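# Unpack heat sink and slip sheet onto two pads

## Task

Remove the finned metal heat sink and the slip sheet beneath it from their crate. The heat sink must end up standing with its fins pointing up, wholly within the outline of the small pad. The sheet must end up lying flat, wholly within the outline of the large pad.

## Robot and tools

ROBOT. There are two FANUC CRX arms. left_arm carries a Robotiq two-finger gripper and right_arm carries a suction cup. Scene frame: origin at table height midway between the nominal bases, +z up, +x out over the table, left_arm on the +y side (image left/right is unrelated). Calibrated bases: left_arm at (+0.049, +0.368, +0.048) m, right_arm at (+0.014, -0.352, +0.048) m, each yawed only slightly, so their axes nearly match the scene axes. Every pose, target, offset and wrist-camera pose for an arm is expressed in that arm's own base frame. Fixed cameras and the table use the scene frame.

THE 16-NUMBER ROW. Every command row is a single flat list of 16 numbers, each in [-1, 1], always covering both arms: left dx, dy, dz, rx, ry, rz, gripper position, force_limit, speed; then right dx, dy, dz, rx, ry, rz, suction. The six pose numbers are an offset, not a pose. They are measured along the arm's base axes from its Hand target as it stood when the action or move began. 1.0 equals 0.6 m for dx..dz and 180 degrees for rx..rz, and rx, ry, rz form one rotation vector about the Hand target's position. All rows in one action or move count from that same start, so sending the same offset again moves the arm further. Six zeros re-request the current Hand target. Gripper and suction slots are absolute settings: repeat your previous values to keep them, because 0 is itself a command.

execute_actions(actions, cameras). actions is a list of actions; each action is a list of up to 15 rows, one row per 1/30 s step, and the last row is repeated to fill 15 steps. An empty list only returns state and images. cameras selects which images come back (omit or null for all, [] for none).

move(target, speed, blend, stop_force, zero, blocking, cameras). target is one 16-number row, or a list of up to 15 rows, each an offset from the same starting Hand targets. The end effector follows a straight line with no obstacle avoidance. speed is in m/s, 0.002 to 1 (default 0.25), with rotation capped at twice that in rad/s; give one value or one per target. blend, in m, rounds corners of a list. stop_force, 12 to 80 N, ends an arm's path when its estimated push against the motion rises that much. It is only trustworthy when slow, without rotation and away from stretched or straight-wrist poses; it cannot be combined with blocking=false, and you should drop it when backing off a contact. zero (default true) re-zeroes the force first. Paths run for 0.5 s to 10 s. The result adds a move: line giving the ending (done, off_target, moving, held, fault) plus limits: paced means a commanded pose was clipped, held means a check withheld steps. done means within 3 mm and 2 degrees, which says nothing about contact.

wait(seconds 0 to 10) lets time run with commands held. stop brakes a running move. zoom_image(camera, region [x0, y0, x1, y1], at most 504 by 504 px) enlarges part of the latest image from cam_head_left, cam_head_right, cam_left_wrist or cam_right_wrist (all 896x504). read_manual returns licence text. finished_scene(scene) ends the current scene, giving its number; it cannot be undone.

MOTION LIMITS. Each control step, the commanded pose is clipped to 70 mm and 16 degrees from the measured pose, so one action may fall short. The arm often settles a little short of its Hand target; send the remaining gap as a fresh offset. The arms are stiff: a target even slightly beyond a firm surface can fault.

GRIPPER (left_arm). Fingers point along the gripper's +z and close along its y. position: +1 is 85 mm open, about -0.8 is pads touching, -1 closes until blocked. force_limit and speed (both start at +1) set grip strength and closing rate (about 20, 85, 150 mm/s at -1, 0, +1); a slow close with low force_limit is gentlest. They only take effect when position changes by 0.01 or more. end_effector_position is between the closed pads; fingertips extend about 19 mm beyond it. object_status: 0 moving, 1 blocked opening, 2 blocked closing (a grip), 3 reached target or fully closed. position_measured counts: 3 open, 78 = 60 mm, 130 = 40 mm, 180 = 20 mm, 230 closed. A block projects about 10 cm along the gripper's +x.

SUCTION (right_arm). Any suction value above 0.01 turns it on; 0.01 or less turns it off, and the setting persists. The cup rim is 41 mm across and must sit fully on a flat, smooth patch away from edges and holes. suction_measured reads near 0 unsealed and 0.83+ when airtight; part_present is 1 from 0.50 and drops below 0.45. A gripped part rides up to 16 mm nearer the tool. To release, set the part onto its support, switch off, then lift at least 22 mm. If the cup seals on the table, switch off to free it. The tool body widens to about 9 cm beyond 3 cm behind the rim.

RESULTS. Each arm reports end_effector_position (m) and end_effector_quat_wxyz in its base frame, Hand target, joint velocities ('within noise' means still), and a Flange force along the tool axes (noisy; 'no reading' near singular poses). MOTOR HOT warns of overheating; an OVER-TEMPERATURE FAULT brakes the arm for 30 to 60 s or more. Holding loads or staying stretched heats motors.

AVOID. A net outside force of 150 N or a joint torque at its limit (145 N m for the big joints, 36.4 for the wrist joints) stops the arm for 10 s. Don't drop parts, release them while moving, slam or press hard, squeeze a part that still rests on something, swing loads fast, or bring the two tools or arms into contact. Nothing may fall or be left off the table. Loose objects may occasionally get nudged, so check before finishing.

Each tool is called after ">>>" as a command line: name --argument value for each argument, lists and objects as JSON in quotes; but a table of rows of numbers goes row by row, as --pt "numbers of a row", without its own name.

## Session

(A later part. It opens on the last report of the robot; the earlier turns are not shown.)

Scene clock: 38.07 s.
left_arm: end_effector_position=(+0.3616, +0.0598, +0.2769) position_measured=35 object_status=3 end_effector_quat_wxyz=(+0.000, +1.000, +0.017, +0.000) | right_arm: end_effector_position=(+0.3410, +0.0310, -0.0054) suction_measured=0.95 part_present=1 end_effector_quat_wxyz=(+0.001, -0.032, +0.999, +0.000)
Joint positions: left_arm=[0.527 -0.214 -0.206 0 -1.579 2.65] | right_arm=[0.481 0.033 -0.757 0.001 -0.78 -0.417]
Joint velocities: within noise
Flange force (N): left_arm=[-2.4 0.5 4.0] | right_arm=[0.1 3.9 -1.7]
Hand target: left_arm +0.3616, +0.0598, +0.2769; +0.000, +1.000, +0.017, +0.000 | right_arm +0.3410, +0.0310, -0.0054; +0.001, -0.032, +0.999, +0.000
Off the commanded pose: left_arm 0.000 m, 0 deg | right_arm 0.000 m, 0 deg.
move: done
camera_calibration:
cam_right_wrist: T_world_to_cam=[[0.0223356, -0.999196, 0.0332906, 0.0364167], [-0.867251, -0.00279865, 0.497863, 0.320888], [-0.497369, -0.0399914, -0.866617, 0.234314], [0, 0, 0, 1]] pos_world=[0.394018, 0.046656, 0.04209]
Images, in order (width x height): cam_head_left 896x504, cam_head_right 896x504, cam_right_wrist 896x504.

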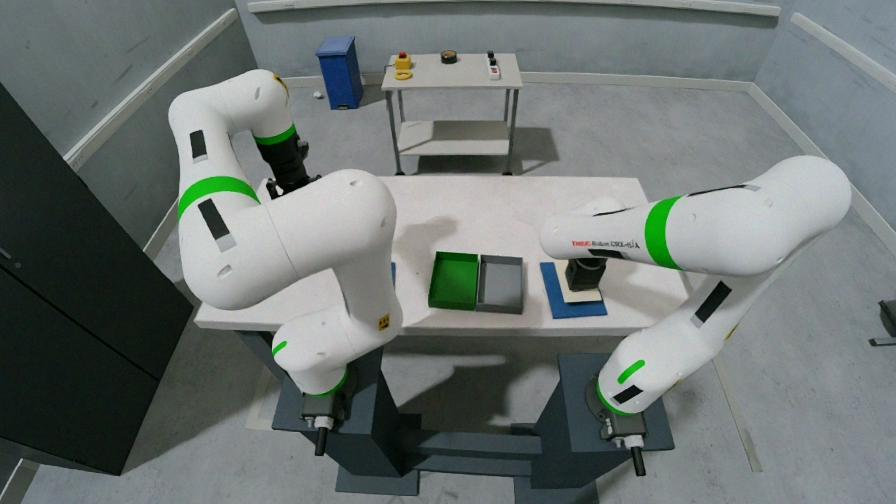

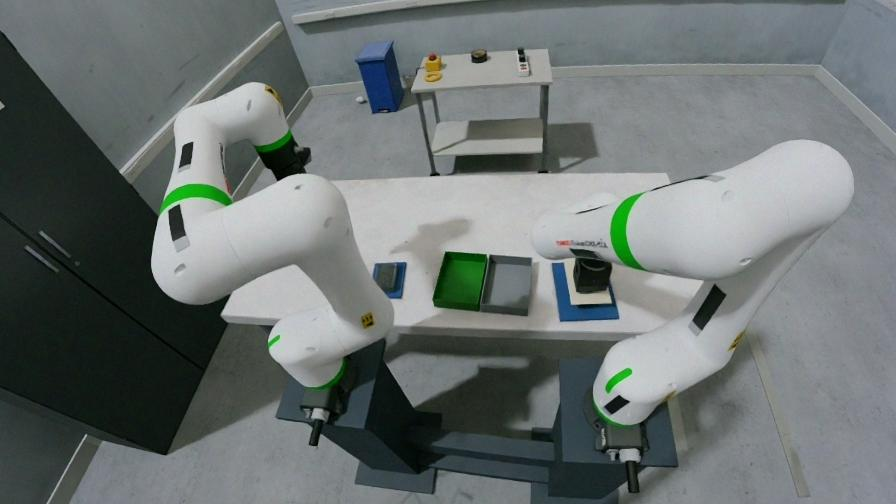

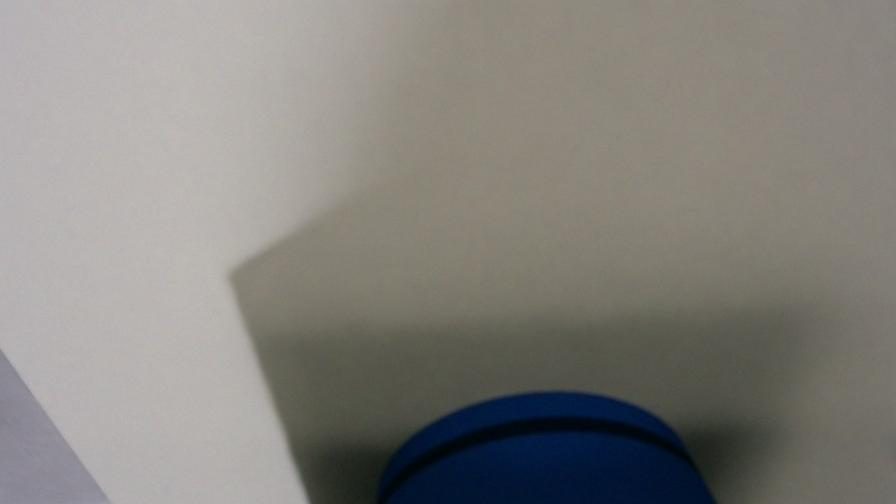

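>>> move --pt "0 0 0 0 0 0 0.75 -0.8 -1 0 0 -0.06 0 0 0 1" --pt "0 0 0 0 0 0 0.75 -0.8 -1 0 0 -0.09 0 0 0 1" --speed '[0.06,0.008]' --stop_force 12 --cameras '[]'

>>> execute_actions --actions '[[[0,0,0,0,0,0,0.75,-0.8,-1,0,0,0.002,0,0,0,0]]]' --cameras '[]'

>>> wait --seconds 0.3 --cameras '[]'

Scene clock: 40.93 s.
left_arm: end_effector_position=(+0.3616, +0.0598, +0.2769) position_measured=35 object_status=3 end_effector_quat_wxyz=(+0.000, +1.000, +0.017, +0.000) | right_arm: end_effector_position=(+0.3411, +0.0310, -0.0527) suction_measured=0.95 part_present=1 end_effector_quat_wxyz=(+0.001, -0.032, +0.999, +0.000)
Joint positions: left_arm=[0.527 -0.214 -0.206 0 -1.579 2.65] | right_arm=[0.481 0.156 -0.787 0.001 -0.627 -0.417]
Joint velocities: within noise
Flange force (N): left_arm=[-2.5 0.6 3.2] | right_arm=[4.4 3.9 -26.6]
Hand target: left_arm +0.3616, +0.0598, +0.2769; +0.000, +1.000, +0.017, +0.000 | right_arm +0.3410, +0.0310, -0.0527; +0.001, -0.032, +0.999, +0.000 (not the last commanded pose)
Off the commanded pose: left_arm 0.000 m, 0 deg | right_arm 0.007 m, 0 deg.
move: contact (right_arm); path passed 1 of 2 targets
No camera images: "cameras" was empty.

Scene clock: 41.63 s.
left_arm: end_effector_position=(+0.3616, +0.0598, +0.2769) position_measured=35 object_status=3 end_effector_quat_wxyz=(+0.000, +1.000, +0.017, +0.000) | right_arm: end_effector_position=(+0.3410, +0.0310, -0.0515) suction_measured=0.00 part_present=0 end_effector_quat_wxyz=(+0.001, -0.032, +0.999, +0.000)
Joint positions: left_arm=[0.527 -0.214 -0.206 0 -1.579 2.65] | right_arm=[0.481 0.152 -0.786 0.001 -0.631 -0.417]
Joint velocities: within noise
Flange force (N): left_arm=[-3.0 0.6 3.3] | right_arm=[0.7 3.6 -18.2]
Hand target: left_arm +0.3616, +0.0598, +0.2769; +0.000, +1.000, +0.017, +0.000 | right_arm +0.3410, +0.0310, -0.0515; +0.001, -0.032, +0.999, +0.000
Off the commanded pose: left_arm 0.000 m, 0 deg | right_arm 0.000 m, 0 deg.
No camera images: "cameras" was empty.

Scene clock: 41.93 s.
left_arm: end_effector_position=(+0.3616, +0.0598, +0.2769) position_measured=35 object_status=3 end_effector_quat_wxyz=(+0.000, +1.000, +0.017, +0.000) | right_arm: end_effector_position=(+0.3410, +0.0310, -0.0515) suction_measured=0.00 part_present=0 end_effector_quat_wxyz=(+0.001, -0.032, +0.999, +0.000)
Joint positions: left_arm=[0.527 -0.214 -0.206 0 -1.579 2.65] | right_arm=[0.481 0.152 -0.786 0.001 -0.631 -0.417]
Joint velocities: within noise
Flange force (N): left_arm=[-3.8 0.7 4.2] | right_arm=[1.6 4.1 -18.6]
Hand target: left_arm +0.3616, +0.0598, +0.2769; +0.000, +1.000, +0.017, +0.000 | right_arm +0.3410, +0.0310, -0.0515; +0.001, -0.032, +0.999, +0.000
Off the commanded pose: left_arm 0.000 m, 0 deg | right_arm 0.000 m, 0 deg.
wait: 0.30 s; at rest by 0.17 s
No camera images: "cameras" was empty.

>>> move --pt "0 0 0 0 0 0 0.75 -0.8 -1 0 0 0.06 0 0 0 0" --pt "0 0 0 0 0 0 0.75 -0.8 -1 0.05 0 0.4 0 0 0 0" --speed '[0.04,0.25]'

>>> zoom_image --camera "cam_head_right" --region '[350, 230, 630, 340]'

Scene clock: 44.30 s.
left_arm: end_effector_position=(+0.3616, +0.0598, +0.2769) position_measured=35 object_status=3 end_effector_quat_wxyz=(+0.000, +1.000, +0.017, +0.000) | right_arm: end_effector_position=(+0.3710, +0.0310, +0.1885) suction_measured=0.00 part_present=0 end_effector_quat_wxyz=(+0.001, -0.032, +0.999, +0.000)
Joint positions: left_arm=[0.527 -0.214 -0.206 0 -1.579 2.65] | right_arm=[0.44 -0.168 -0.416 0.001 -1.321 -0.376]
Joint velocities: within noise
Flange force (N): left_arm=[-2.4 0.2 3.1] | right_arm=[0.0 3.1 -1.7]
Hand target: left_arm +0.3616, +0.0598, +0.2769; +0.000, +1.000, +0.017, +0.000 | right_arm +0.3710, +0.0310, +0.1885; +0.001, -0.032, +0.999, +0.000
Off the commanded pose: left_arm 0.000 m, 0 deg | right_arm 0.000 m, 0 deg.
move: done
camera_calibration:
cam_left_wrist: T_world_to_cam=[[0.0656679, -0.997642, 0.0199386, 0.038776], [-0.923761, -0.0532251, 0.379253, 0.243909], [-0.377298, -0.0433233, -0.925078, 0.530823], [0, 0, 0, 1]] pos_world=[0.423045, 0.0746637, 0.397776]
cam_right_wrist: T_world_to_cam=[[0.0225012, -0.999195, 0.0331994, 0.0292393], [-0.867359, -0.00299654, 0.497673, 0.25042], [-0.497173, -0.039994, -0.866729, 0.417302], [0, 0, 0, 1]] pos_world=[0.424018, 0.0466557, 0.23609]

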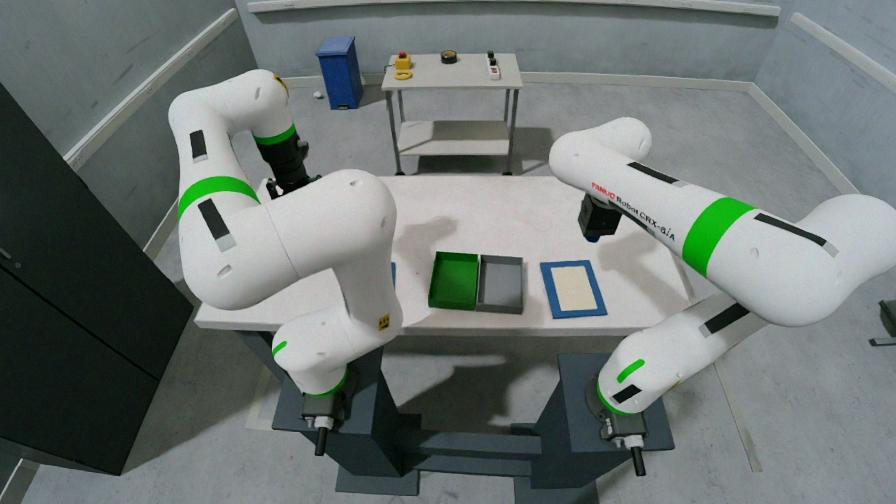

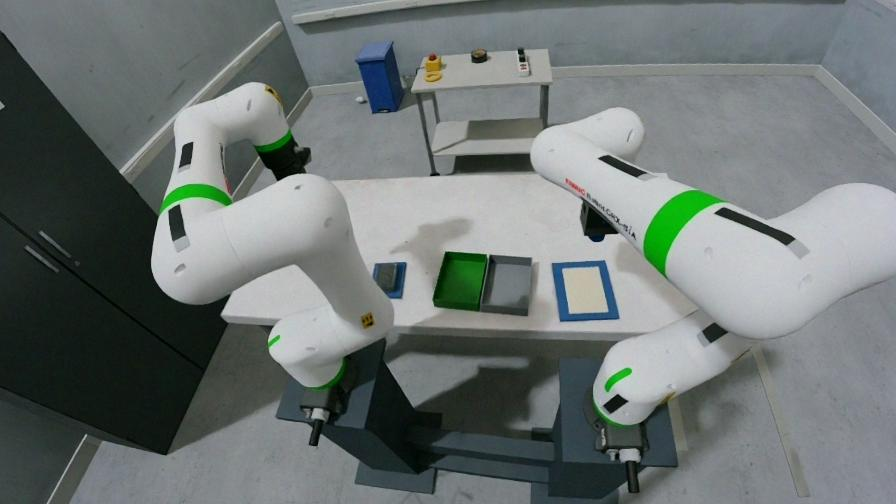

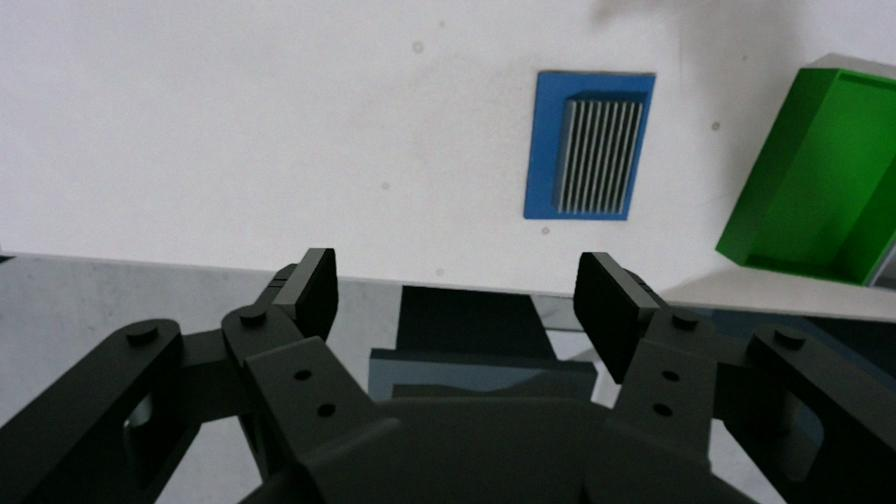

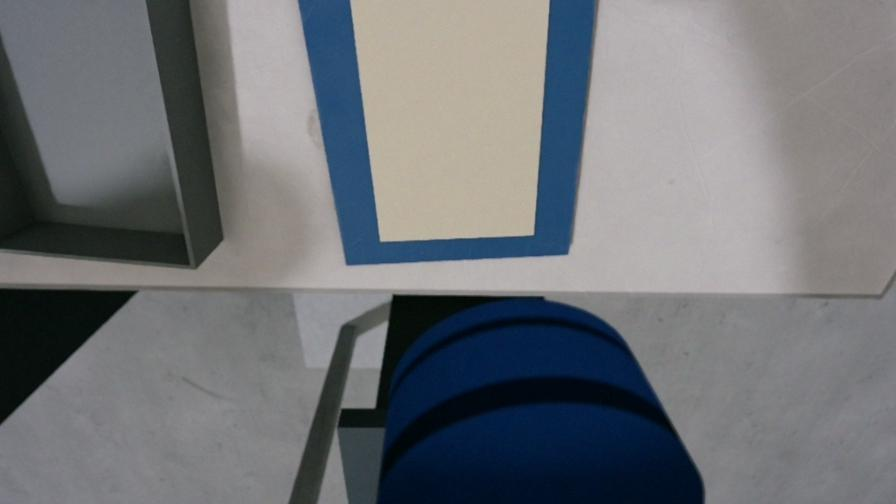

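Scaled by 1.800 from the camera's 896x504 image, which has a finer 1280x720 frame.

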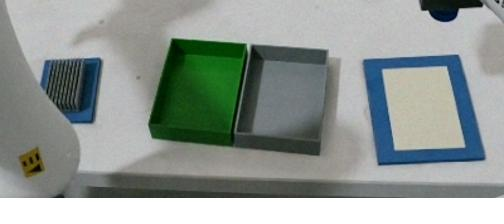

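>>> finished_scene --scene 3

The scene is finished: the task was done.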